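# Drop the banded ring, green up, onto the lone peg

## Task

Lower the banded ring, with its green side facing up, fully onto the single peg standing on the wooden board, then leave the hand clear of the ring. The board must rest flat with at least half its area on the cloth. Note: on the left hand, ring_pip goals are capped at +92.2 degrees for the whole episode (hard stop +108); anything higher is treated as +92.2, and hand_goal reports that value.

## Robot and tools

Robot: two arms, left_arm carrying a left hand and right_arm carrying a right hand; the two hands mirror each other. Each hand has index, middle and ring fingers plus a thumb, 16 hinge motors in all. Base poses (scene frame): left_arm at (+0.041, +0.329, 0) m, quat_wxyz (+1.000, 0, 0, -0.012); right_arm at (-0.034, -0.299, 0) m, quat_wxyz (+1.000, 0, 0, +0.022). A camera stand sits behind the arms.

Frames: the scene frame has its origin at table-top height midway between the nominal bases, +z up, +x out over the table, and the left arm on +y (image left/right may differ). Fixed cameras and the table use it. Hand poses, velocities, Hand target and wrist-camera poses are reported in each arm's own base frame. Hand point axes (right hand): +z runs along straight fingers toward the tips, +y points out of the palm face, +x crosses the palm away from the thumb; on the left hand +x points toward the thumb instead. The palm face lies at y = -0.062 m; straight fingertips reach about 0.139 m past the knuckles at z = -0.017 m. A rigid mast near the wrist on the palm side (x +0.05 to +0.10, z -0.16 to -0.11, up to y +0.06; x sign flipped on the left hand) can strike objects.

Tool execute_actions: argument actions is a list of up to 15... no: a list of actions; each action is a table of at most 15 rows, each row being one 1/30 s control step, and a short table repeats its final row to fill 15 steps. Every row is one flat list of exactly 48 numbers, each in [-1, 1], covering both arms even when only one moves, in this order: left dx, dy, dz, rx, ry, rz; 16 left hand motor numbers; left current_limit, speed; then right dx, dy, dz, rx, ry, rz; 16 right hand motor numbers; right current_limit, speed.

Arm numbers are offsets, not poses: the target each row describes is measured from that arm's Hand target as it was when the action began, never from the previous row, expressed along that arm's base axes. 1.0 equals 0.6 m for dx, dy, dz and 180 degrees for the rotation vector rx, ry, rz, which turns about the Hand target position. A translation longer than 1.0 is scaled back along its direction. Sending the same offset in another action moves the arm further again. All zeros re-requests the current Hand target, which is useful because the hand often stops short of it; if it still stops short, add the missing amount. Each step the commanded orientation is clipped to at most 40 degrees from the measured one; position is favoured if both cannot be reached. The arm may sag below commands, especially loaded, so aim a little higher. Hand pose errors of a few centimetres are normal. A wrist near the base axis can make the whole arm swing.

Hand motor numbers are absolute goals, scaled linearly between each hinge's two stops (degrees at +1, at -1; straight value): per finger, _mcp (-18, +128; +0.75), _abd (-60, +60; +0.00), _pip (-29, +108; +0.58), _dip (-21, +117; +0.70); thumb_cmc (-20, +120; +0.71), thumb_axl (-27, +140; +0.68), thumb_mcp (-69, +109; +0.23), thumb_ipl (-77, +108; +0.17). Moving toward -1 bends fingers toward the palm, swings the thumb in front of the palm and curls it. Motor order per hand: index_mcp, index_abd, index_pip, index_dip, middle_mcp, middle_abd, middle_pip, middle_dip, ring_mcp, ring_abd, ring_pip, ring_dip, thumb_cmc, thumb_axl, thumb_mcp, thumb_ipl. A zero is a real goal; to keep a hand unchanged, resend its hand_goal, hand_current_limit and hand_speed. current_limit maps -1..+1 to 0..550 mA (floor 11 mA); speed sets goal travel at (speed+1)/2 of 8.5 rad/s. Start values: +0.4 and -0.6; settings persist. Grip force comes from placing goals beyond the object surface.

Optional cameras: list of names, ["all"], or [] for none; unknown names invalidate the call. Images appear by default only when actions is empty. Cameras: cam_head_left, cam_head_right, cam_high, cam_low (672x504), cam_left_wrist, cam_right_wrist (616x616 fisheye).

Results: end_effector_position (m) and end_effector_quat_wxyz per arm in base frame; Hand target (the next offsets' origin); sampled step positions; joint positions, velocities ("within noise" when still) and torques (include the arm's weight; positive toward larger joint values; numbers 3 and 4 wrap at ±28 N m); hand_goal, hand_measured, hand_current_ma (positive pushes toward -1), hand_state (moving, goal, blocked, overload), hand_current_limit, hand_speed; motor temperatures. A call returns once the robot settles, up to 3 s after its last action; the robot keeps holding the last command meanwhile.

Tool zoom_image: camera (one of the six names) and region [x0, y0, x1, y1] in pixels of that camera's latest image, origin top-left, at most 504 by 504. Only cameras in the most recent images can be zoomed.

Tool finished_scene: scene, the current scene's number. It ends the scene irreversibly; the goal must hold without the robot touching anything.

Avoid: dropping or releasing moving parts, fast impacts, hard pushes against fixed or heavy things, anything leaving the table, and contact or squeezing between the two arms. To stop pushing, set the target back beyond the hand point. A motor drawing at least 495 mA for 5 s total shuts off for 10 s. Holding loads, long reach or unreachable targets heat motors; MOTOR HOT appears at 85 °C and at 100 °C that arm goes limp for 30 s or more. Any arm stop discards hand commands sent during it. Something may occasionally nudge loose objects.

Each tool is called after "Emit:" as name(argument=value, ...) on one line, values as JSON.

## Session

Emit:
execute_actions(actions=[], cameras=["all"])

Emit:
zoom_image(camera="cam_head_left", region=[180, 200, 432, 400])

Emit:
zoom_image(camera="cam_high", region=[150, 90, 402, 400])

Scene clock: 0.00 s.
left_arm: end_effector_position=(+0.3187, -0.0506, +0.2352) hand_goal=(+0.754, +0.000, +0.576, +0.696, +0.754, +0.000, +0.576, +0.696, +0.754, +0.000, +0.576, +0.696, +0.714, +0.678, +0.226, +0.168) hand_measured=(+0.754, +0.000, +0.576, +0.696, +0.754, +0.000, +0.576, +0.696, +0.754, +0.000, +0.576, +0.696, +0.714, +0.678, +0.226, +0.168) hand_current_ma=(+0, +0, +0, +0, +0, +0, +0, +0, +0, +0, +0, +0, +0, +0, +0, +0) hand_state=(goal, goal, goal, goal, goal, goal, goal, goal, goal, goal, goal, goal, goal, goal, goal, goal) hand_current_limit=0.40 hand_speed=-0.60 end_effector_quat_wxyz=(+0.032, +0.519, +0.850, -0.088) | right_arm: end_effector_position=(+0.3646, -0.0130, +0.2386) hand_goal=(+0.754, +0.000, +0.576, +0.696, +0.754, +0.000, +0.576, +0.696, +0.754, +0.000, +0.576, +0.696, +0.714, +0.678, +0.226, +0.168) hand_measured=(+0.754, +0.000, +0.576, +0.696, +0.754, +0.000, +0.576, +0.696, +0.754, +0.000, +0.576, +0.696, +0.714, +0.678, +0.226, +0.168) hand_current_ma=(+0, +0, +0, +0, +0, +0, +0, +0, +0, +0, +0, +0, +0, +0, +0, +0) hand_state=(goal, goal, goal, goal, goal, goal, goal, goal, goal, goal, goal, goal, goal, goal, goal, goal) hand_current_limit=0.40 hand_speed=-0.60 end_effector_quat_wxyz=(-0.021, +0.771, +0.144, +0.619)
Joint positions: left_arm=[-0.284 1.039 1.043 -1.56 0.188 -0.761] | right_arm=[0.197 0.584 0.345 0.004 -0.022 1.415]
Joint velocities: within noise
Joint torques (N m): no reading
Motor temperatures (°C): left_arm=[23 28 33 24 28 23] | right_arm=[27 27 38 25 22 25]
Heat: left arm: hottest elbow 33 °C; right arm: hottest elbow 38 °C.
Hand target: left_arm +0.3235, -0.0520, +0.2422; +0.039, +0.519, +0.849, -0.086 | right_arm +0.3693, -0.0121, +0.2587; -0.022, +0.760, +0.143, +0.634

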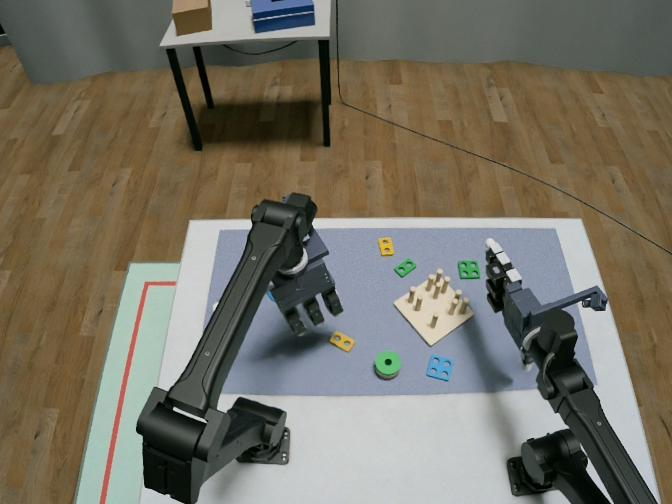

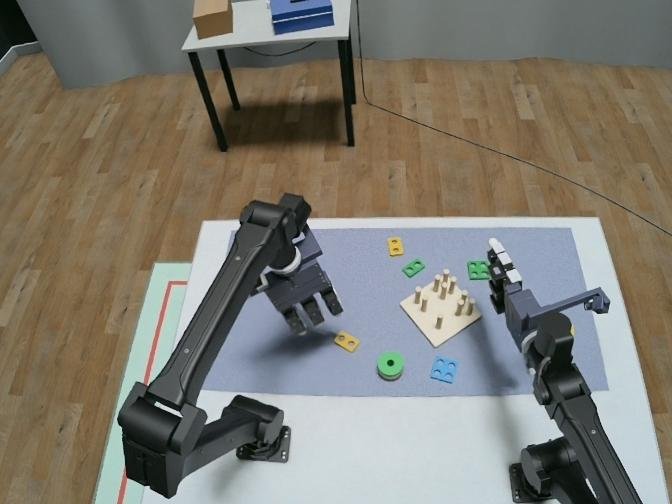

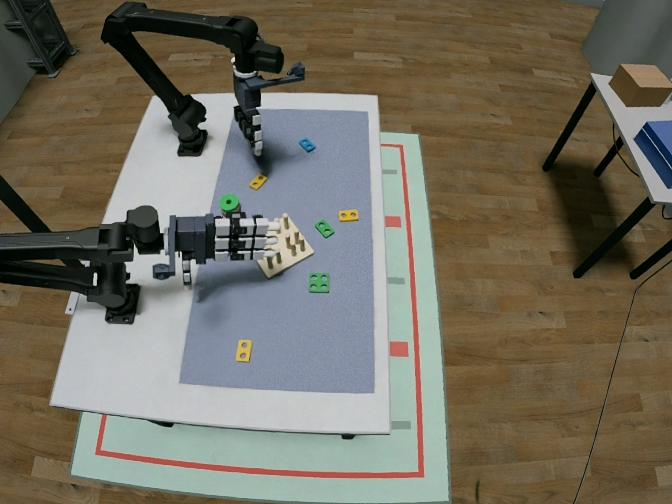

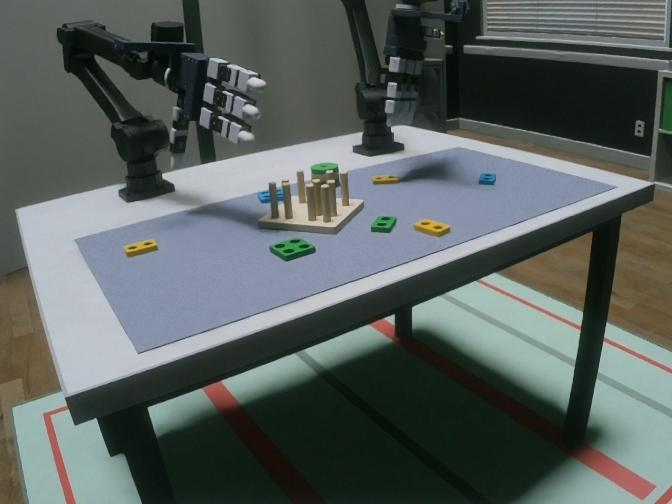

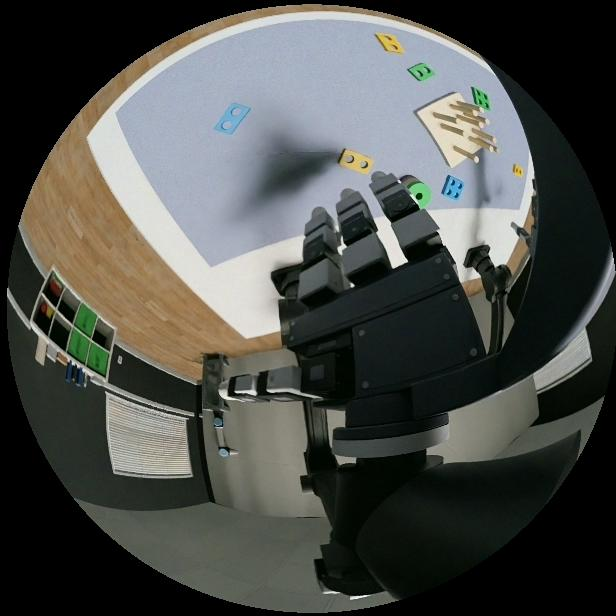

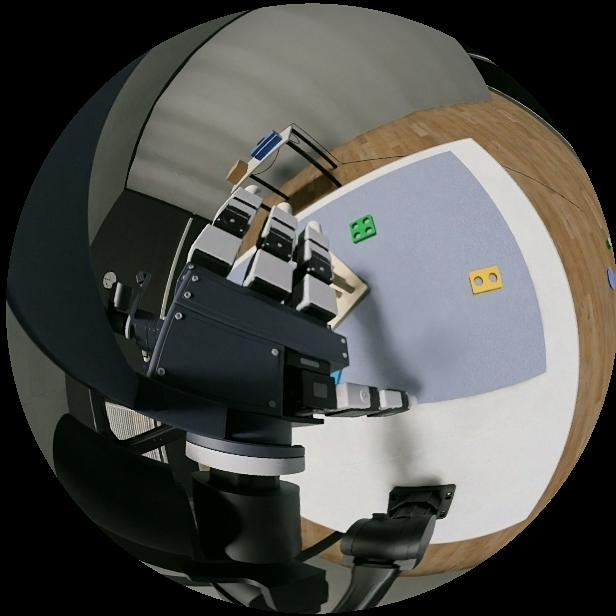

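Scaled by 2.000 from the camera's 672x504 image, which has a finer 960x720 frame.

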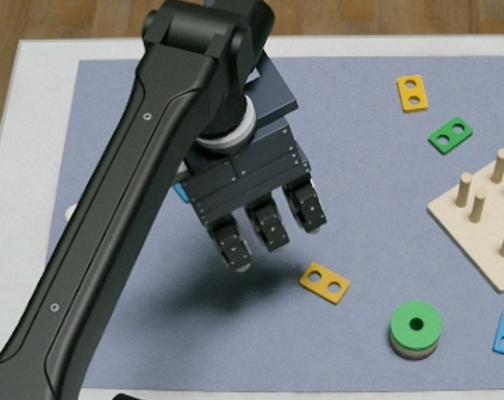

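Scaled by 1.626 from the camera's 672x504 image, which has a finer 960x720 frame.

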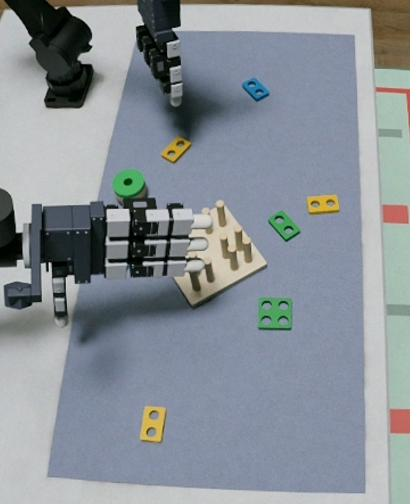

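Emit:
zoom_image(camera="cam_head_left", region=[360, 240, 510, 390])

Emit:
zoom_image(camera="cam_low", region=[240, 140, 390, 260])

Scaled by 3.360 from the camera's 672x504 image, which has a finer 960x720 frame.

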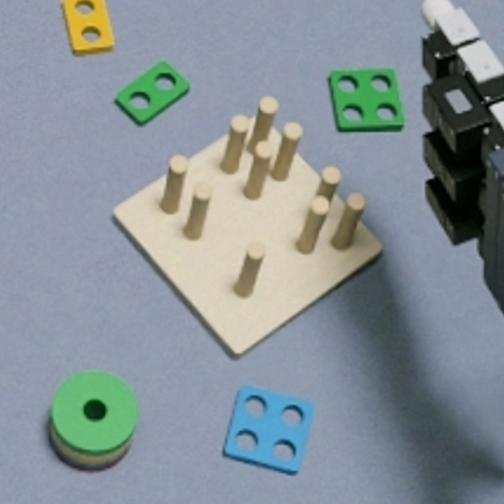

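Scaled by 3.360 from the camera's 672x504 image, which has a finer 960x720 frame.

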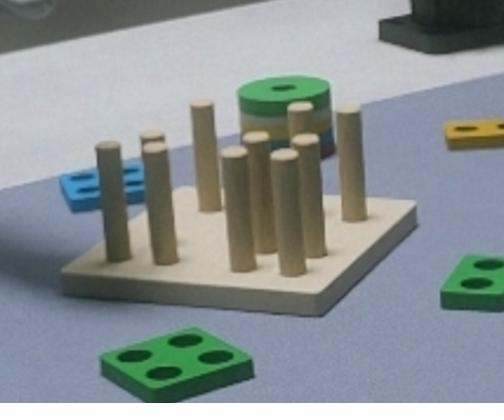

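Emit:
execute_actions(actions=[[[-0.054,-0.08,0.02,-0.0787,0.0957,0.0518,0.70,0,0.4,0.5,0.70,0,0.4,0.5,0.9,0,0.577,0.696,0.2,0.677,0.1,0.168,0.4,-0.5,0,-0.083,0,0,0,-0.046,0.754,0,0.576,0.696,0.754,0,0.576,0.696,0.754,0,0.576,0.696,0.714,0.678,0.226,0.168,0.4,-0.6]],[[-0.054,-0.09,0.0,-0.0787,0.0957,0.0518,0.616,0,0.139,0.261,0.616,0,0.139,0.261,0.959,0,0.577,0.696,-0.657,0.677,0,0.168,0.4,-0.4,0,-0.083,0,0,0,-0.046,0.754,0,0.576,0.696,0.754,0,0.576,0.696,0.754,0,0.576,0.696,0.714,0.678,0.226,0.168,0.4,-0.6]],[[-0.054,-0.09,0.0,-0.0787,0.0957,0.0518,0.616,0,0.139,0.261,0.616,0,0.139,0.261,0.959,0,0.577,0.696,-0.657,0.677,0,0.168,0.4,-0.4,0,-0.083,0,0,0,-0.046,0.754,0,0.576,0.696,0.754,0,0.576,0.696,0.754,0,0.576,0.696,0.714,0.678,0.226,0.168,0.4,-0.6]]], cameras=["all"])

Scene clock: 87.80 s.
left_arm: end_effector_position=(+0.2306, -0.2079, +0.2605) hand_goal=(+0.616, +0.000, +0.140, +0.262, +0.616, +0.000, +0.140, +0.262, +0.960, +0.000, +0.578, +0.696, -0.656, +0.678, +0.000, +0.168) hand_measured=(+0.608, +0.000, +0.142, +0.264, +0.608, +0.000, +0.142, +0.264, +0.946, +0.000, +0.576, +0.696, -0.652, +0.678, +0.000, +0.168) hand_current_ma=(-2, +0, +0, +0, -1, +0, +0, +0, -4, +0, +0, +0, +0, +0, +0, +0) hand_state=(goal, goal, goal, goal, goal, goal, goal, goal, goal, goal, goal, goal, goal, goal, goal, goal) hand_current_limit=0.40 hand_speed=-0.40 end_effector_quat_wxyz=(-0.091, +0.175, +0.800, -0.567) | right_arm: end_effector_position=(+0.3515, -0.1529, +0.2205) hand_goal=(+0.754, +0.000, +0.576, +0.696, +0.754, +0.000, +0.576, +0.696, +0.754, +0.000, +0.576, +0.696, +0.714, +0.678, +0.226, +0.168) hand_measured=(+0.756, +0.002, +0.576, +0.696, +0.756, +0.002, +0.576, +0.696, +0.756, +0.002, +0.576, +0.696, +0.714, +0.678, +0.226, +0.168) hand_current_ma=(+3, +2, +1, +0, +3, +2, +1, +0, +3, +2, +1, +0, +1, -1, +0, -1) hand_state=(goal, goal, goal, goal, goal, goal, goal, goal, goal, goal, goal, goal, goal, goal, goal, goal) hand_current_limit=0.40 hand_speed=-0.60 end_effector_quat_wxyz=(+0.112, +0.796, -0.014, +0.595)
Joint positions: left_arm=[-0.293 1.194 1.102 -1.703 1.215 -1.276] | right_arm=[-0.158 0.721 0.355 0.095 0.044 1.415]
Joint torques (N m): left_arm=[-0.79 -3.78 6.38 -0.27 1.15 -0.12] | right_arm=[-1.67 -0.62 15.06 3.33 -0.16 0]
Motor temperatures (°C): left_arm=[23 28 41 24 27 23] | right_arm=[27 27 44 25 22 25]
Heat: left arm: hottest elbow 41 °C; right arm: hottest elbow 44 °C.
Hand target: left_arm +0.2262, -0.2080, +0.2542; -0.127, +0.175, +0.790, -0.574 | right_arm +0.3693, -0.1615, +0.2587; +0.115, +0.773, -0.024, +0.624
Off the commanded pose: left_arm 0.008 m, 4 deg | right_arm 0.043 m, 4 deg.
joint sent to its limit (left arm) — joint 4 (wrist pitch), lower limit. The joint targets are off in orientation, not in position.
Step readings (end_effector_position of left_arm | right_arm):
0: (+0.3187, -0.0506, +0.2352) | (+0.3646, -0.0130, +0.2386)
1: (+0.3180, -0.0516, +0.2349) | (+0.3646, -0.0132, +0.2386)
2: (+0.3130, -0.0584, +0.2330) | (+0.3643, -0.0158, +0.2387)
4: (+0.2990, -0.0749, +0.2319) | (+0.3634, -0.0249, +0.2389)
8: (+0.2896, -0.0931, +0.2392) | (+0.3601, -0.0511, +0.2391)
15: (+0.2838, -0.0968, +0.2399) | (+0.3602, -0.0579, +0.2362)
16: (+0.2825, -0.0980, +0.2399) | (+0.3604, -0.0581, +0.2358)
17: (+0.2784, -0.1060, +0.2404) | (+0.3602, -0.0607, +0.2357)
19: (+0.2694, -0.1261, +0.2433) | (+0.3588, -0.0721, +0.2353)
23: (+0.2586, -0.1452, +0.2461) | (+0.3545, -0.1002, +0.2318)
30: (+0.2537, -0.1506, +0.2436) | (+0.3564, -0.1058, +0.2270)
31: (+0.2529, -0.1521, +0.2441) | (+0.3565, -0.1061, +0.2270)
32: (+0.2500, -0.1607, +0.2476) | (+0.3562, -0.1087, +0.2271)
34: (+0.2430, -0.1823, +0.2580) | (+0.3540, -0.1199, +0.2264)
38: (+0.2371, -0.2022, +0.2672) | (+0.3479, -0.1466, +0.2193)
45: (+0.2314, -0.2074, +0.2603) | (+0.3496, -0.1523, +0.2152)

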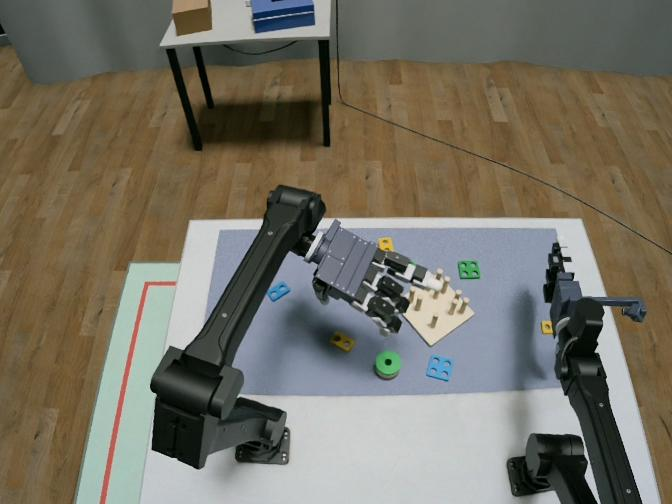

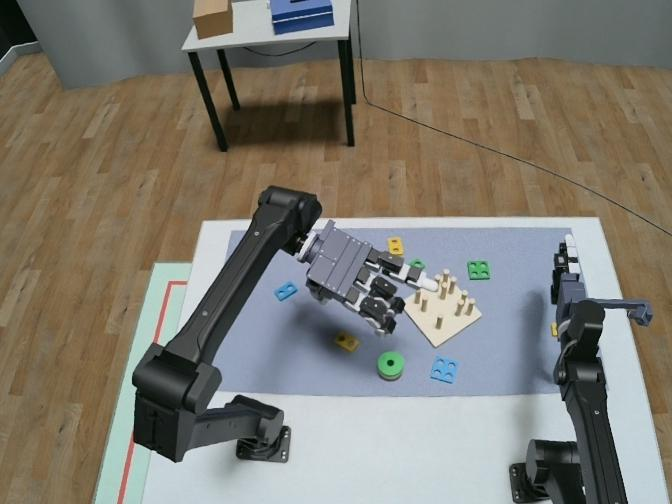

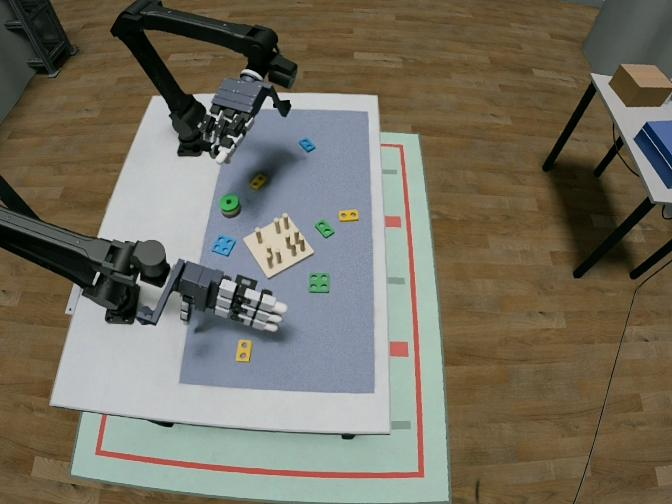

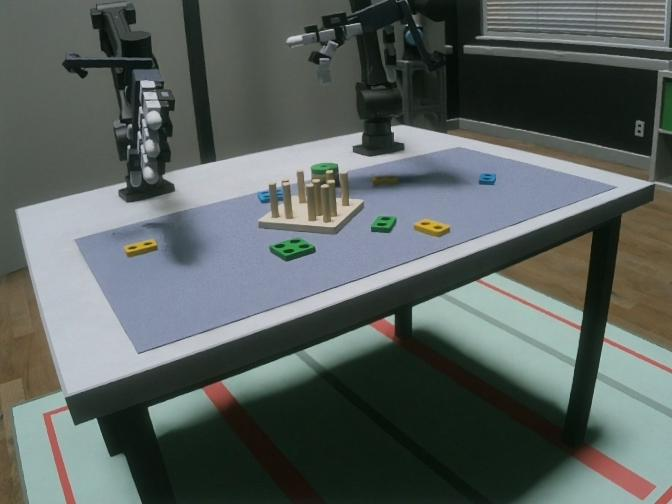

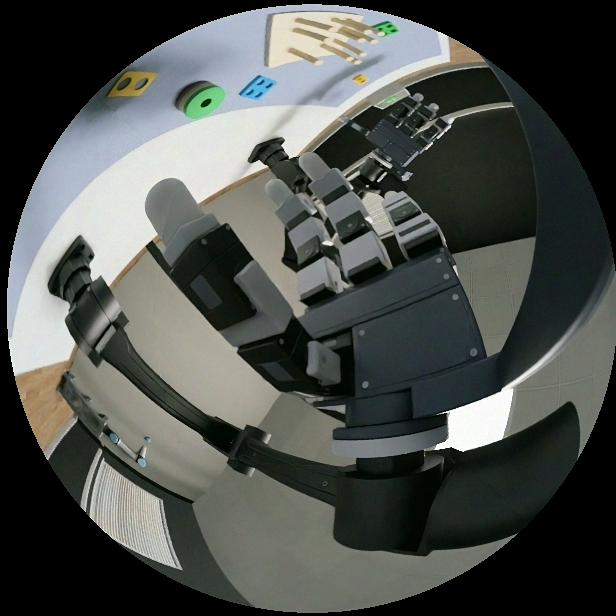

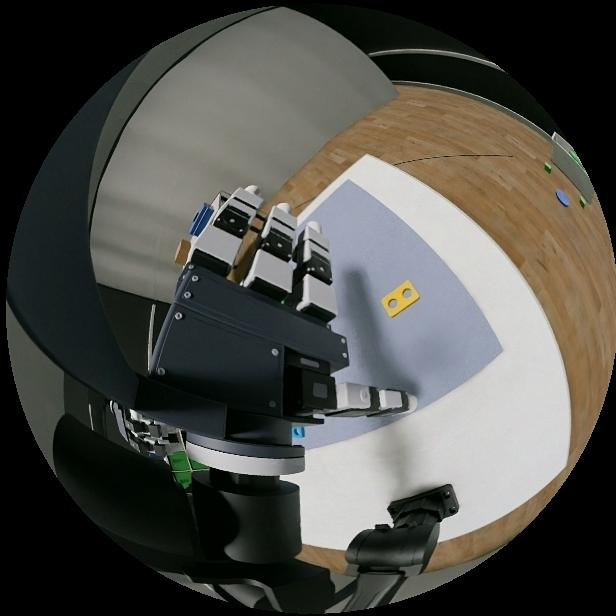

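Emit:
execute_actions(actions=[[[-0.027,-0.055,-0.03,0,0,0,0.616,0,0.139,0.261,0.616,0,0.139,0.261,0.959,0,0.577,0.696,-0.657,0.677,0,0.168,0.4,-0.6,0,0,0,0,0,0,0.754,0,0.576,0.696,0.754,0,0.576,0.696,0.754,0,0.576,0.696,0.714,0.678,0.226,0.168,0.4,-0.6]],[[-0.027,-0.055,-0.09,0,0,0,0.616,0,0.139,0.261,0.616,0,0.139,0.261,0.959,0,0.577,0.696,-0.657,0.677,0,0.168,0.4,-0.6,0,0,0,0,0,0,0.754,0,0.576,0.696,0.754,0,0.576,0.696,0.754,0,0.576,0.696,0.714,0.678,0.226,0.168,0.4,-0.6]]], cameras=["cam_head_left","cam_high","cam_low","cam_left_wrist"])

Emit:
zoom_image(camera="cam_head_left", region=[330, 290, 450, 410])

Emit:
zoom_image(camera="cam_high", region=[180, 120, 300, 240])

Scene clock: 96.67 s.
left_arm: end_effector_position=(+0.2006, -0.2730, +0.1859) hand_goal=(+0.616, +0.000, +0.140, +0.262, +0.616, +0.000, +0.140, +0.262, +0.960, +0.000, +0.578, +0.696, -0.656, +0.678, +0.000, +0.168) hand_measured=(+0.608, +0.000, +0.142, +0.264, +0.608, +0.000, +0.140, +0.264, +0.946, +0.000, +0.576, +0.696, -0.654, +0.678, +0.000, +0.168) hand_current_ma=(-2, +0, +0, +0, -1, +0, +0, +0, -4, +0, +0, +0, +0, +0, +0, +0) hand_state=(goal, goal, goal, goal, goal, goal, goal, goal, goal, goal, goal, goal, goal, goal, goal, goal) hand_current_limit=0.40 hand_speed=-0.60 end_effector_quat_wxyz=(-0.130, +0.178, +0.785, -0.579) | right_arm: end_effector_position=(+0.3521, -0.1531, +0.2193) hand_goal=(+0.754, +0.000, +0.576, +0.696, +0.754, +0.000, +0.576, +0.696, +0.754, +0.000, +0.576, +0.696, +0.714, +0.678, +0.226, +0.168) hand_measured=(+0.756, +0.002, +0.576, +0.696, +0.756, +0.002, +0.576, +0.696, +0.756, +0.002, +0.576, +0.696, +0.714, +0.678, +0.226, +0.168) hand_current_ma=(+3, +2, +1, +0, +3, +2, +1, +0, +3, +2, +1, +0, +1, -1, +0, -1) hand_state=(goal, goal, goal, goal, goal, goal, goal, goal, goal, goal, goal, goal, goal, goal, goal, goal) hand_current_limit=0.40 hand_speed=-0.60 end_effector_quat_wxyz=(+0.112, +0.797, -0.015, +0.594)
Joint positions: left_arm=[-0.504 1.189 0.88 -1.072 1.264 -1.768] | right_arm=[-0.159 0.726 0.355 0.098 0.044 1.415]
Joint torques (N m): left_arm=[-1.44 -5.25 6.46 0.99 0.89 -0.11] | right_arm=[-1.67 -0.62 15.16 3.36 -0.15 0]
Heat: left arm: hottest elbow 40 °C; right arm: hottest elbow 46 °C.
Hand target: left_arm +0.1938, -0.2740, +0.1822; -0.127, +0.175, +0.790, -0.574 | right_arm +0.3693, -0.1615, +0.2587; +0.115, +0.773, -0.024, +0.624
Off the commanded pose: left_arm 0.008 m, 1 deg | right_arm 0.044 m, 5 deg.
Step readings (end_effector_position of left_arm | right_arm):
0: (+0.2305, -0.2079, +0.2605) | (+0.3515, -0.1529, +0.2203)
1: (+0.2303, -0.2080, +0.2605) | (+0.3515, -0.1529, +0.2203)
2: (+0.2294, -0.2104, +0.2602) | (+0.3515, -0.1529, +0.2203)
4: (+0.2271, -0.2171, +0.2562) | (+0.3516, -0.1530, +0.2200)
8: (+0.2166, -0.2306, +0.2458) | (+0.3520, -0.1531, +0.2193)
15: (+0.2154, -0.2386, +0.2421) | (+0.3521, -0.1531, +0.2193)
16: (+0.2157, -0.2390, +0.2414) | (+0.3521, -0.1531, +0.2193)
17: (+0.2155, -0.2419, +0.2390) | (+0.3521, -0.1531, +0.2193)
19: (+0.2137, -0.2483, +0.2264) | (+0.3521, -0.1531, +0.2193)
23: (+0.1994, -0.2599, +0.1975) | (+0.3521, -0.1531, +0.2193)
30: (+0.2019, -0.2727, +0.1860) | (+0.3521, -0.1531, +0.2193)
Images, in order (width x height): cam_head_left 672x504, cam_high 672x504, cam_low 672x504, cam_left_wrist 616x616.

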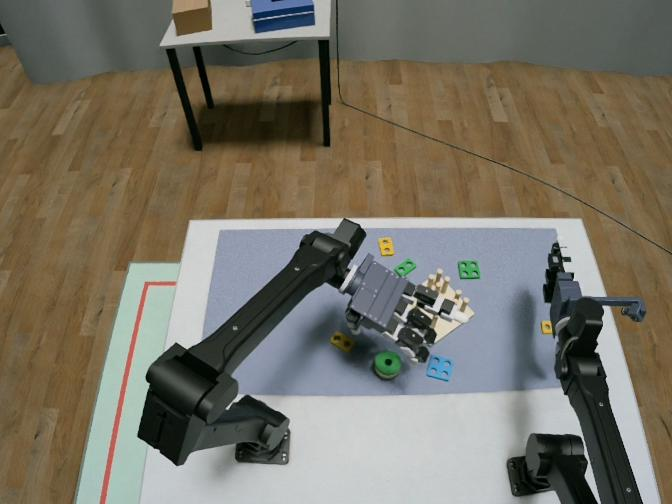

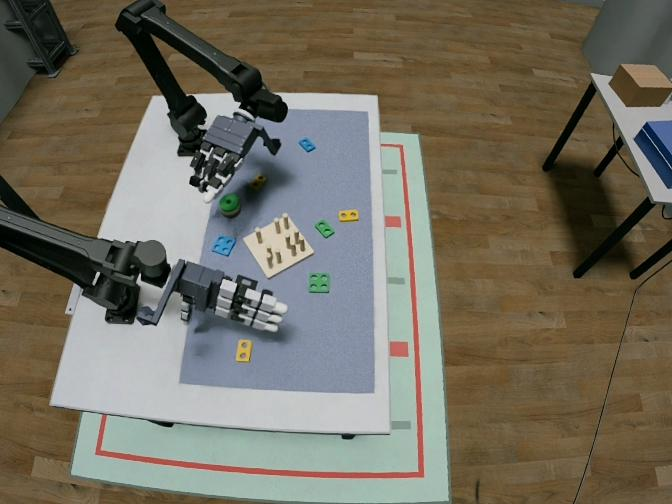

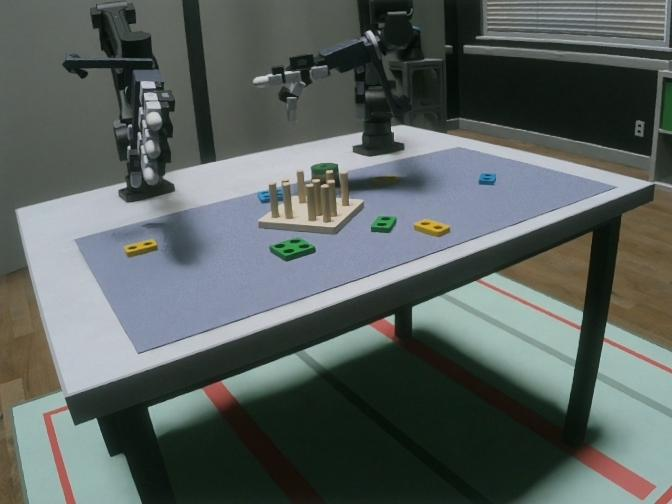

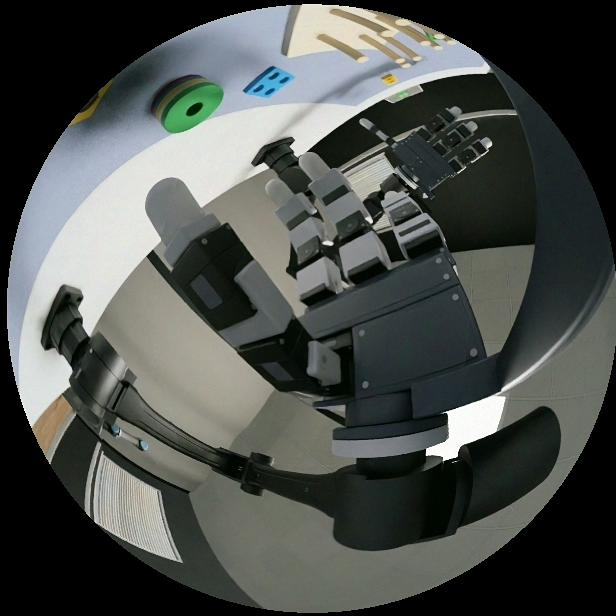

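Scaled by 4.200 from the camera's 672x504 image, which has a finer 960x720 frame.

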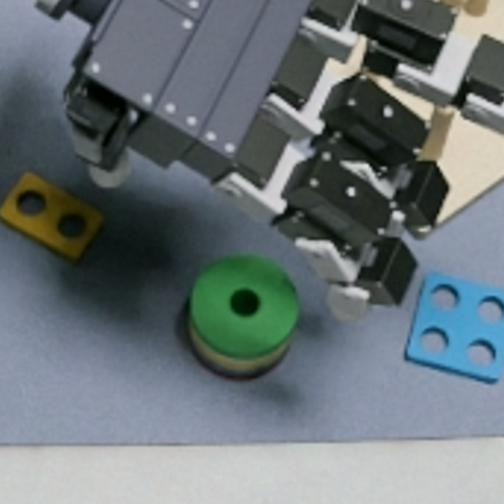

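Scaled by 4.200 from the camera's 672x504 image, which has a finer 960x720 frame.

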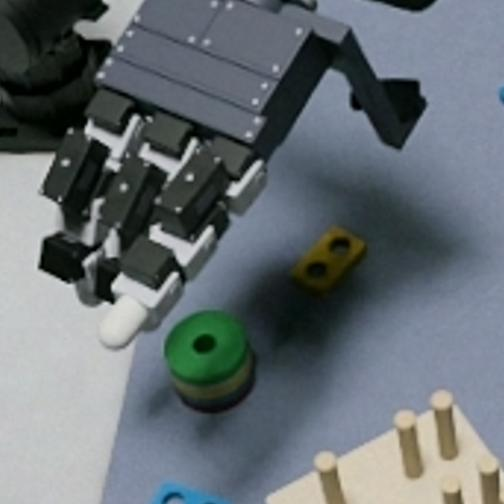

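Emit:
execute_actions(actions=[[[0,-0.015,-0.115,0,0,0,0.616,0,0.139,0.261,0.616,0,0.139,0.261,0.959,0,0.577,0.696,-0.657,0.677,0,0.168,0.4,-0.6,0,0,0,0,0,0,0.754,0,0.576,0.696,0.754,0,0.576,0.696,0.754,0,0.576,0.696,0.714,0.678,0.226,0.168,0.4,-0.6]]], cameras=["cam_head_left","cam_low","cam_left_wrist"])

Emit:
zoom_image(camera="cam_head_left", region=[330, 290, 450, 410])

Emit:
zoom_image(camera="cam_low", region=[250, 80, 400, 200])

Scene clock: 116.03 s.
left_arm: end_effector_position=(+0.2020, -0.2821, +0.1202) hand_goal=(+0.616, +0.000, +0.140, +0.262, +0.616, +0.000, +0.140, +0.262, +0.960, +0.000, +0.578, +0.696, -0.656, +0.678, +0.000, +0.168) hand_measured=(+0.608, +0.000, +0.142, +0.264, +0.608, +0.000, +0.140, +0.264, +0.946, +0.000, +0.576, +0.696, -0.654, +0.678, +0.000, +0.168) hand_current_ma=(-2, +0, +0, +0, -1, +0, +0, +0, -3, +0, +0, +0, +0, +0, +0, +0) hand_state=(goal, goal, goal, goal, goal, goal, goal, goal, goal, goal, goal, goal, goal, goal, goal, goal) hand_current_limit=0.40 hand_speed=-0.60 end_effector_quat_wxyz=(-0.119, +0.177, +0.788, -0.578) | right_arm: end_effector_position=(+0.3521, -0.1531, +0.2193) hand_goal=(+0.754, +0.000, +0.576, +0.696, +0.754, +0.000, +0.576, +0.696, +0.754, +0.000, +0.576, +0.696, +0.714, +0.678, +0.226, +0.168) hand_measured=(+0.756, +0.002, +0.576, +0.696, +0.756, +0.002, +0.576, +0.696, +0.756, +0.002, +0.576, +0.696, +0.714, +0.678, +0.226, +0.168) hand_current_ma=(+3, +2, +1, +0, +3, +2, +1, +0, +3, +2, +1, +0, +1, -1, +0, -1) hand_state=(goal, goal, goal, goal, goal, goal, goal, goal, goal, goal, goal, goal, goal, goal, goal, goal) hand_current_limit=0.40 hand_speed=-0.60 end_effector_quat_wxyz=(+0.112, +0.797, -0.015, +0.594)
Joint positions: left_arm=[-0.529 1.249 0.738 -0.738 1.246 -1.89] | right_arm=[-0.159 0.726 0.355 0.098 0.044 1.415]
Joint torques (N m): left_arm=[-1.73 -4.72 5.81 1.24 0.84 -0.12] | right_arm=[-1.67 -0.56 15.15 3.36 -0.16 -0.01]
Motor temperatures (°C): left_arm=[23 28 39 24 28 23] | right_arm=[27 27 49 25 22 25]
Heat: left arm: hottest elbow 39 °C; right arm: hottest elbow 49 °C.
Hand target: left_arm +0.1939, -0.2830, +0.1132; -0.127, +0.175, +0.790, -0.574 | right_arm +0.3693, -0.1615, +0.2587; +0.115, +0.773, -0.024, +0.624
Off the commanded pose: left_arm 0.011 m, 1 deg | right_arm 0.044 m, 5 deg.
Step readings (end_effector_position of left_arm | right_arm):
0: (+0.2006, -0.2730, +0.1859) | (+0.3521, -0.1531, +0.2193)
1: (+0.2004, -0.2731, +0.1853) | (+0.3521, -0.1531, +0.2193)
2: (+0.2013, -0.2738, +0.1826) | (+0.3521, -0.1531, +0.2193)
4: (+0.2018, -0.2748, +0.1696) | (+0.3521, -0.1531, +0.2193)
8: (+0.1955, -0.2731, +0.1352) | (+0.3521, -0.1531, +0.2193)
15: (+0.1994, -0.2799, +0.1191) | (+0.3521, -0.1531, +0.2193)
Images, in order (width x height): cam_head_left 672x504, cam_low 672x504, cam_left_wrist 616x616.

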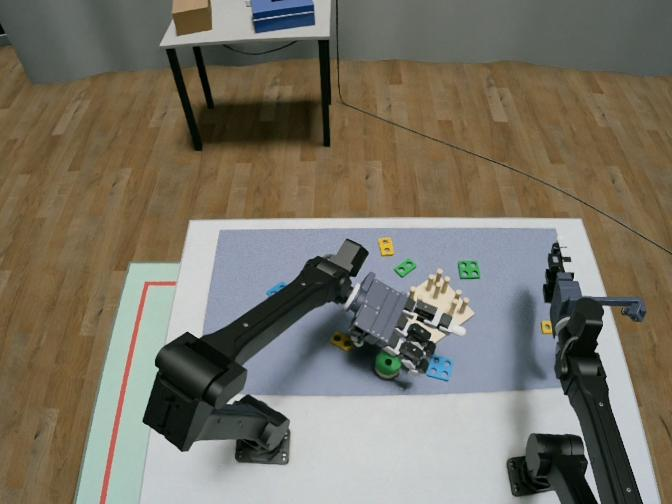

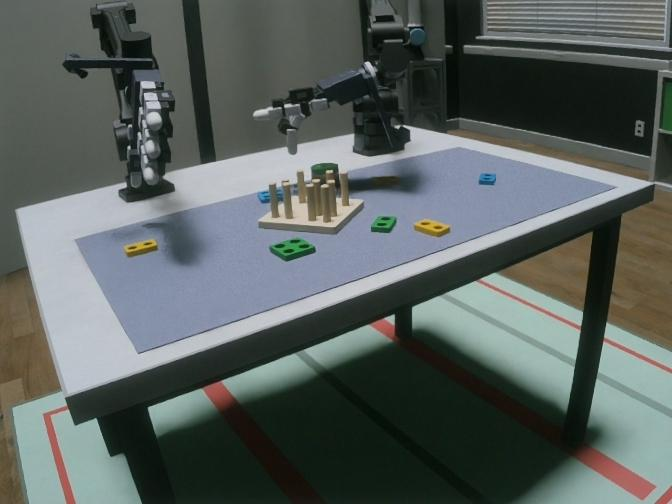

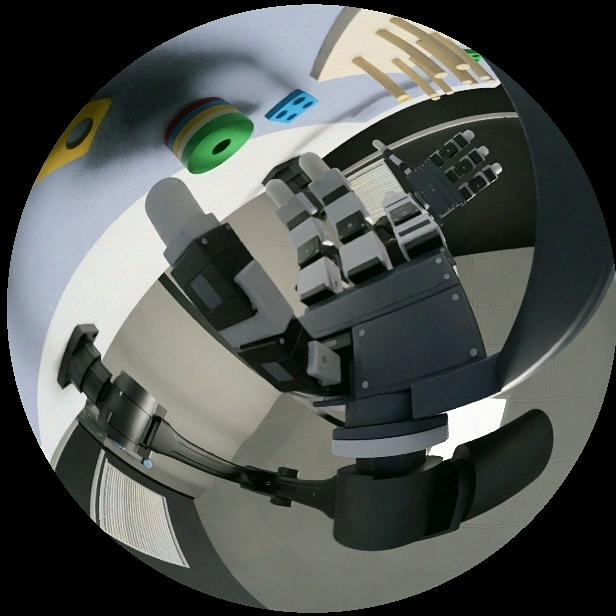

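Scaled by 4.200 from the camera's 672x504 image, which has a finer 960x720 frame.

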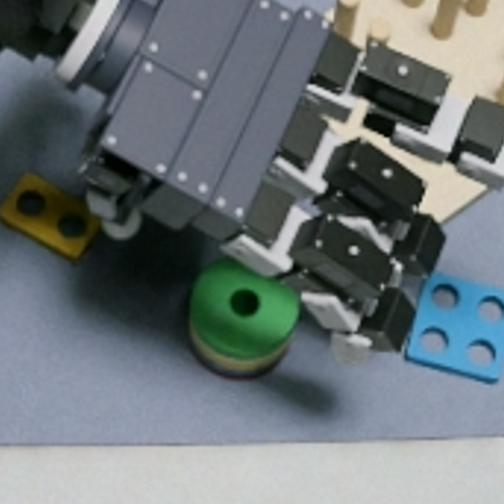

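Scaled by 3.360 from the camera's 672x504 image, which has a finer 960x720 frame.

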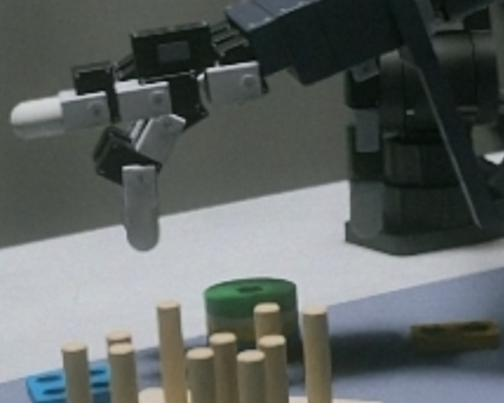

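Emit:
execute_actions(actions=[[[0.006,0,-0.08,0,0,0,0.616,0,0.139,0.261,0.616,0,0.139,0.261,0.959,0,0.577,0.696,-0.657,0.677,0,0.168,0.4,-0.6,0,0,0,0,0,0,0.754,0,0.576,0.696,0.754,0,0.576,0.696,0.754,0,0.576,0.696,0.714,0.678,0.226,0.168,0.4,-0.6]]], cameras=["cam_head_left","cam_low","cam_left_wrist"])

Emit:
zoom_image(camera="cam_head_left", region=[330, 290, 450, 410])

Emit:
zoom_image(camera="cam_low", region=[250, 80, 400, 200])

Scene clock: 142.77 s.
left_arm: end_effector_position=(+0.2025, -0.2821, +0.0712) hand_goal=(+0.616, +0.000, +0.140, +0.262, +0.616, +0.000, +0.140, +0.262, +0.960, +0.000, +0.578, +0.696, -0.656, +0.678, +0.000, +0.168) hand_measured=(+0.608, +0.000, +0.142, +0.264, +0.608, +0.000, +0.140, +0.264, +0.946, +0.000, +0.576, +0.696, -0.654, +0.678, +0.000, +0.168) hand_current_ma=(-2, +0, +0, +0, -1, +0, +0, +0, -3, +0, +0, +0, +0, +0, +0, +0) hand_state=(goal, goal, goal, goal, goal, goal, goal, goal, goal, goal, goal, goal, goal, goal, goal, goal) hand_current_limit=0.40 hand_speed=-0.60 end_effector_quat_wxyz=(-0.118, +0.177, +0.788, -0.578) | right_arm: end_effector_position=(+0.3521, -0.1531, +0.2193) hand_goal=(+0.754, +0.000, +0.576, +0.696, +0.754, +0.000, +0.576, +0.696, +0.754, +0.000, +0.576, +0.696, +0.714, +0.678, +0.226, +0.168) hand_measured=(+0.756, +0.002, +0.576, +0.696, +0.756, +0.002, +0.576, +0.696, +0.756, +0.002, +0.576, +0.696, +0.714, +0.678, +0.226, +0.168) hand_current_ma=(+3, +2, +1, +0, +3, +2, +1, +0, +3, +2, +1, +0, +1, -1, +0, -1) hand_state=(goal, goal, goal, goal, goal, goal, goal, goal, goal, goal, goal, goal, goal, goal, goal, goal) hand_current_limit=0.40 hand_speed=-0.60 end_effector_quat_wxyz=(+0.112, +0.797, -0.015, +0.594)
Joint positions: left_arm=[-0.529 1.343 0.667 -0.576 1.244 -1.886] | right_arm=[-0.159 0.726 0.355 0.098 0.044 1.415]
Joint torques (N m): left_arm=[-1.2 -4.54 5.67 1.21 0.91 -0.12] | right_arm=[-1.67 -0.62 15.16 3.36 -0.15 0]
Heat: left arm: hottest elbow 38 °C; right arm: hottest elbow 51 °C.
Hand target: left_arm +0.1976, -0.2830, +0.0653; -0.127, +0.175, +0.790, -0.574 | right_arm +0.3693, -0.1615, +0.2587; +0.115, +0.773, -0.024, +0.624
Off the commanded pose: left_arm 0.008 m, 1 deg | right_arm 0.044 m, 5 deg.
Step readings (end_effector_position of left_arm | right_arm):
0: (+0.2020, -0.2821, +0.1202) | (+0.3521, -0.1531, +0.2193)
1: (+0.2019, -0.2820, +0.1198) | (+0.3521, -0.1531, +0.2193)
2: (+0.2023, -0.2823, +0.1182) | (+0.3521, -0.1531, +0.2193)
4: (+0.2022, -0.2822, +0.1098) | (+0.3521, -0.1531, +0.2193)
8: (+0.1970, -0.2790, +0.0843) | (+0.3521, -0.1531, +0.2193)
15: (+0.2003, -0.2807, +0.0710) | (+0.3521, -0.1531, +0.2193)
Images, in order (width x height): cam_head_left 672x504, cam_low 672x504, cam_left_wrist 616x616.

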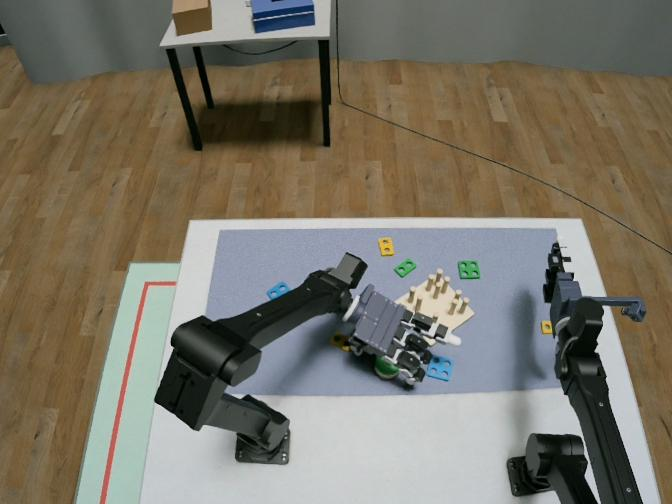

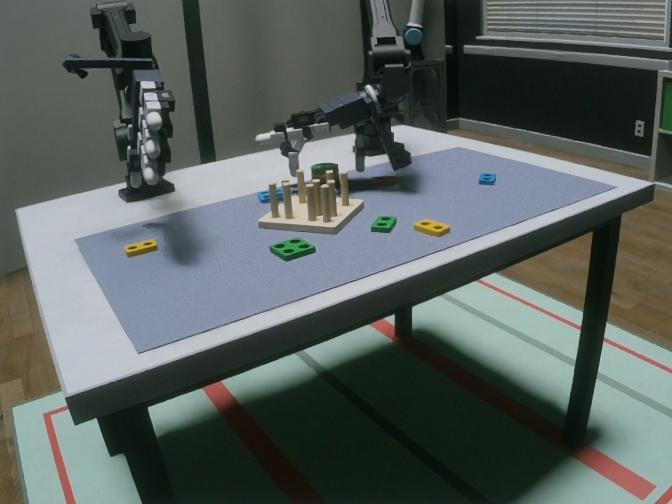

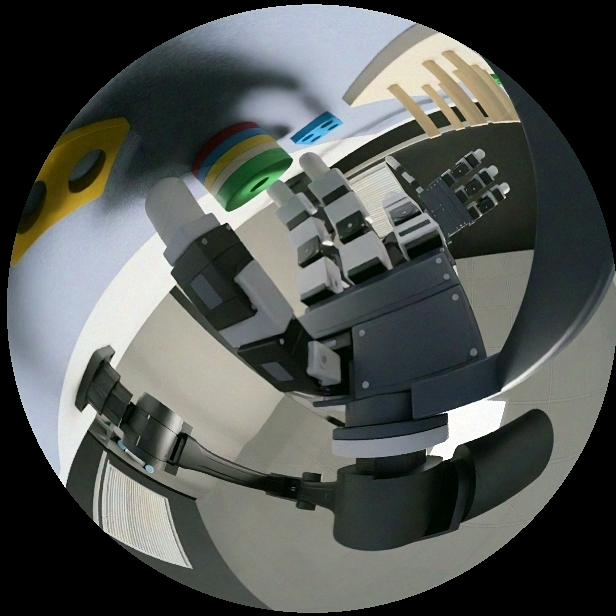

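Scaled by 4.200 from the camera's 672x504 image, which has a finer 960x720 frame.

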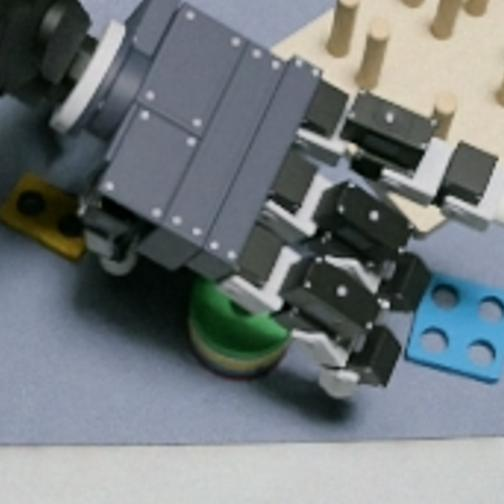

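Scaled by 3.360 from the camera's 672x504 image, which has a finer 960x720 frame.

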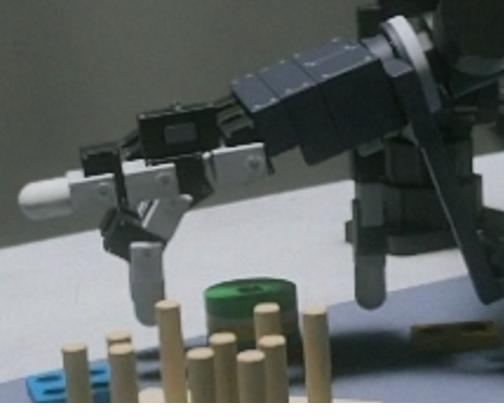

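Emit:
execute_actions(actions=[[[0.007,-0.013,-0.02,0,0,0,0.616,0,0.0,0.25,0.616,0,0.0,0.25,0.959,0,0.577,0.696,-0.657,0.677,-0.1,0.168,0.4,-0.6,0,0,0,0,0,0,0.754,0,0.576,0.696,0.754,0,0.576,0.696,0.754,0,0.576,0.696,0.714,0.678,0.226,0.168,0.4,-0.6]]], cameras=["cam_head_left","cam_low","cam_left_wrist"])

Emit:
zoom_image(camera="cam_head_left", region=[330, 290, 450, 410])

Emit:
zoom_image(camera="cam_low", region=[250, 80, 400, 200])

Scene clock: 155.07 s.
left_arm: end_effector_position=(+0.2095, -0.2896, +0.0611) hand_goal=(+0.616, +0.000, +0.000, +0.250, +0.616, +0.000, +0.000, +0.250, +0.960, +0.000, +0.578, +0.696, -0.656, +0.678, -0.100, +0.168) hand_measured=(+0.608, +0.000, +0.002, +0.252, +0.608, +0.000, +0.002, +0.252, +0.946, +0.000, +0.576, +0.696, -0.654, +0.678, -0.096, +0.168) hand_current_ma=(-2, +0, +0, +0, -1, +0, +0, +0, -3, +0, +0, +0, +0, +0, +0, +0) hand_state=(goal, goal, goal, goal, goal, goal, goal, goal, goal, goal, goal, goal, goal, goal, goal, goal) hand_current_limit=0.40 hand_speed=-0.60 end_effector_quat_wxyz=(-0.115, +0.177, +0.788, -0.579) | right_arm: end_effector_position=(+0.3521, -0.1531, +0.2193) hand_goal=(+0.754, +0.000, +0.576, +0.696, +0.754, +0.000, +0.576, +0.696, +0.754, +0.000, +0.576, +0.696, +0.714, +0.678, +0.226, +0.168) hand_measured=(+0.756, +0.002, +0.576, +0.696, +0.756, +0.002, +0.576, +0.696, +0.756, +0.002, +0.576, +0.696, +0.714, +0.678, +0.226, +0.168) hand_current_ma=(+3, +2, +1, +0, +3, +2, +1, +0, +3, +2, +1, +0, +1, -1, +0, -1) hand_state=(goal, goal, goal, goal, goal, goal, goal, goal, goal, goal, goal, goal, goal, goal, goal, goal) hand_current_limit=0.40 hand_speed=-0.60 end_effector_quat_wxyz=(+0.112, +0.797, -0.015, +0.594)
Joint positions: left_arm=[-0.538 1.383 0.667 -0.495 1.241 -1.925] | right_arm=[-0.159 0.726 0.355 0.098 0.044 1.415]
Joint torques (N m): left_arm=[-1.61 -4.78 5.33 1.31 0.84 -0.12] | right_arm=[-1.67 -0.62 15.16 3.34 -0.16 0]
Heat: left arm: hottest elbow 38 °C; right arm: hottest elbow 51 °C.
Hand target: left_arm +0.2017, -0.2908, +0.0533; -0.127, +0.175, +0.790, -0.574 | right_arm +0.3693, -0.1615, +0.2587; +0.115, +0.773, -0.024, +0.624
Off the commanded pose: left_arm 0.011 m, 1 deg | right_arm 0.044 m, 5 deg.
Step readings (end_effector_position of left_arm | right_arm):
0: (+0.2025, -0.2820, +0.0712) | (+0.3521, -0.1531, +0.2193)
1: (+0.2026, -0.2821, +0.0711) | (+0.3521, -0.1531, +0.2193)
2: (+0.2034, -0.2826, +0.0710) | (+0.3521, -0.1531, +0.2193)
4: (+0.2060, -0.2847, +0.0692) | (+0.3521, -0.1531, +0.2193)
8: (+0.2082, -0.2874, +0.0629) | (+0.3521, -0.1531, +0.2193)
15: (+0.2093, -0.2893, +0.0609) | (+0.3521, -0.1531, +0.2193)
Images, in order (width x height): cam_head_left 672x504, cam_low 672x504, cam_left_wrist 616x616.

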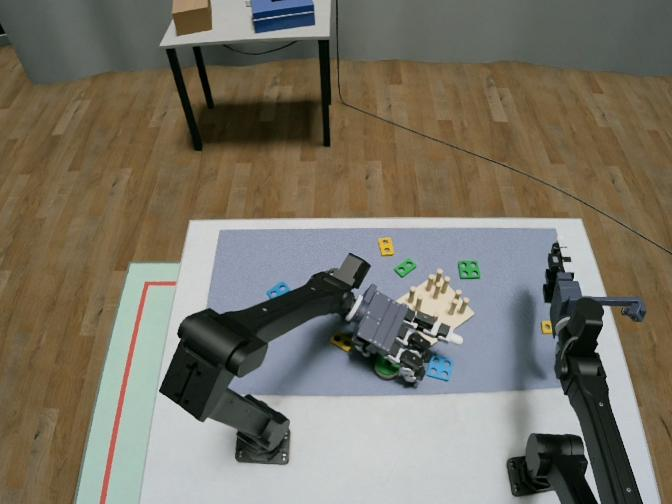

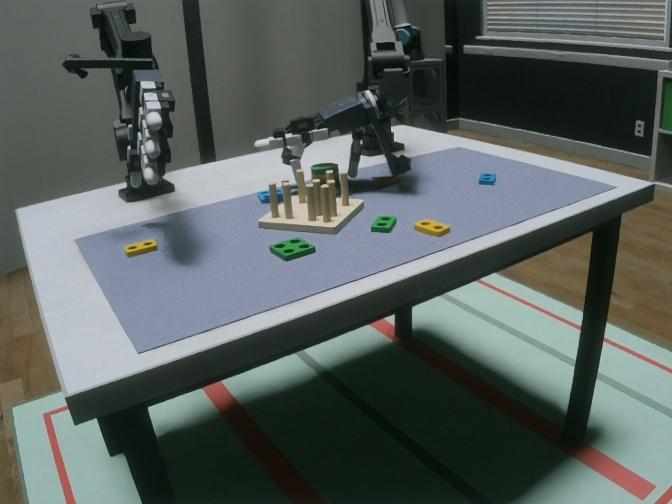

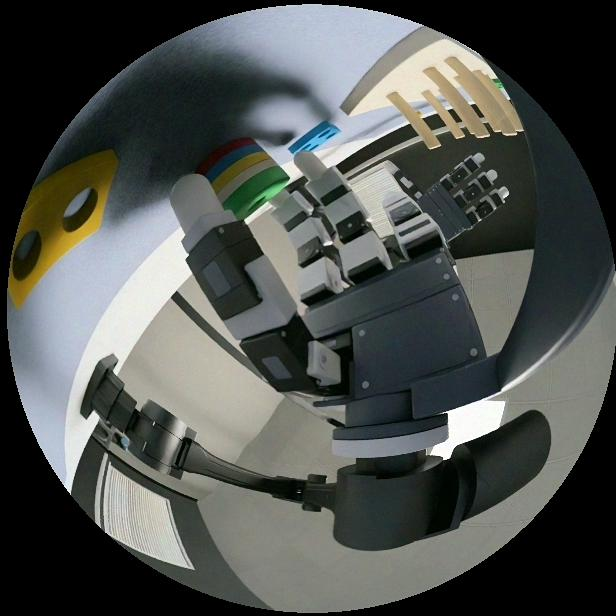

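Scaled by 4.200 from the camera's 672x504 image, which has a finer 960x720 frame.

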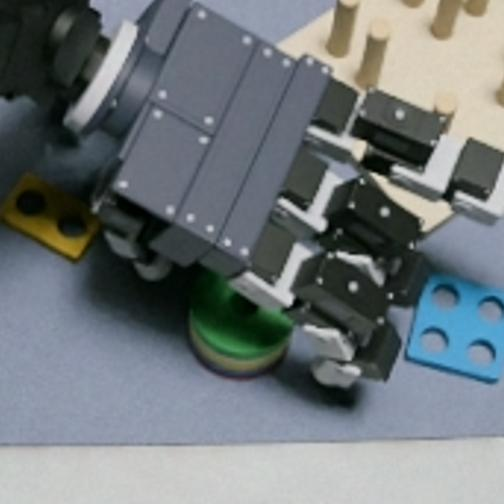

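Scaled by 3.360 from the camera's 672x504 image, which has a finer 960x720 frame.

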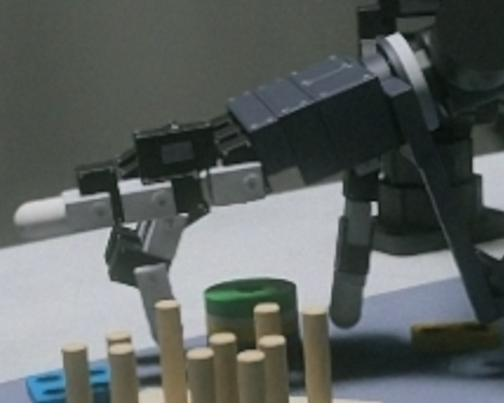

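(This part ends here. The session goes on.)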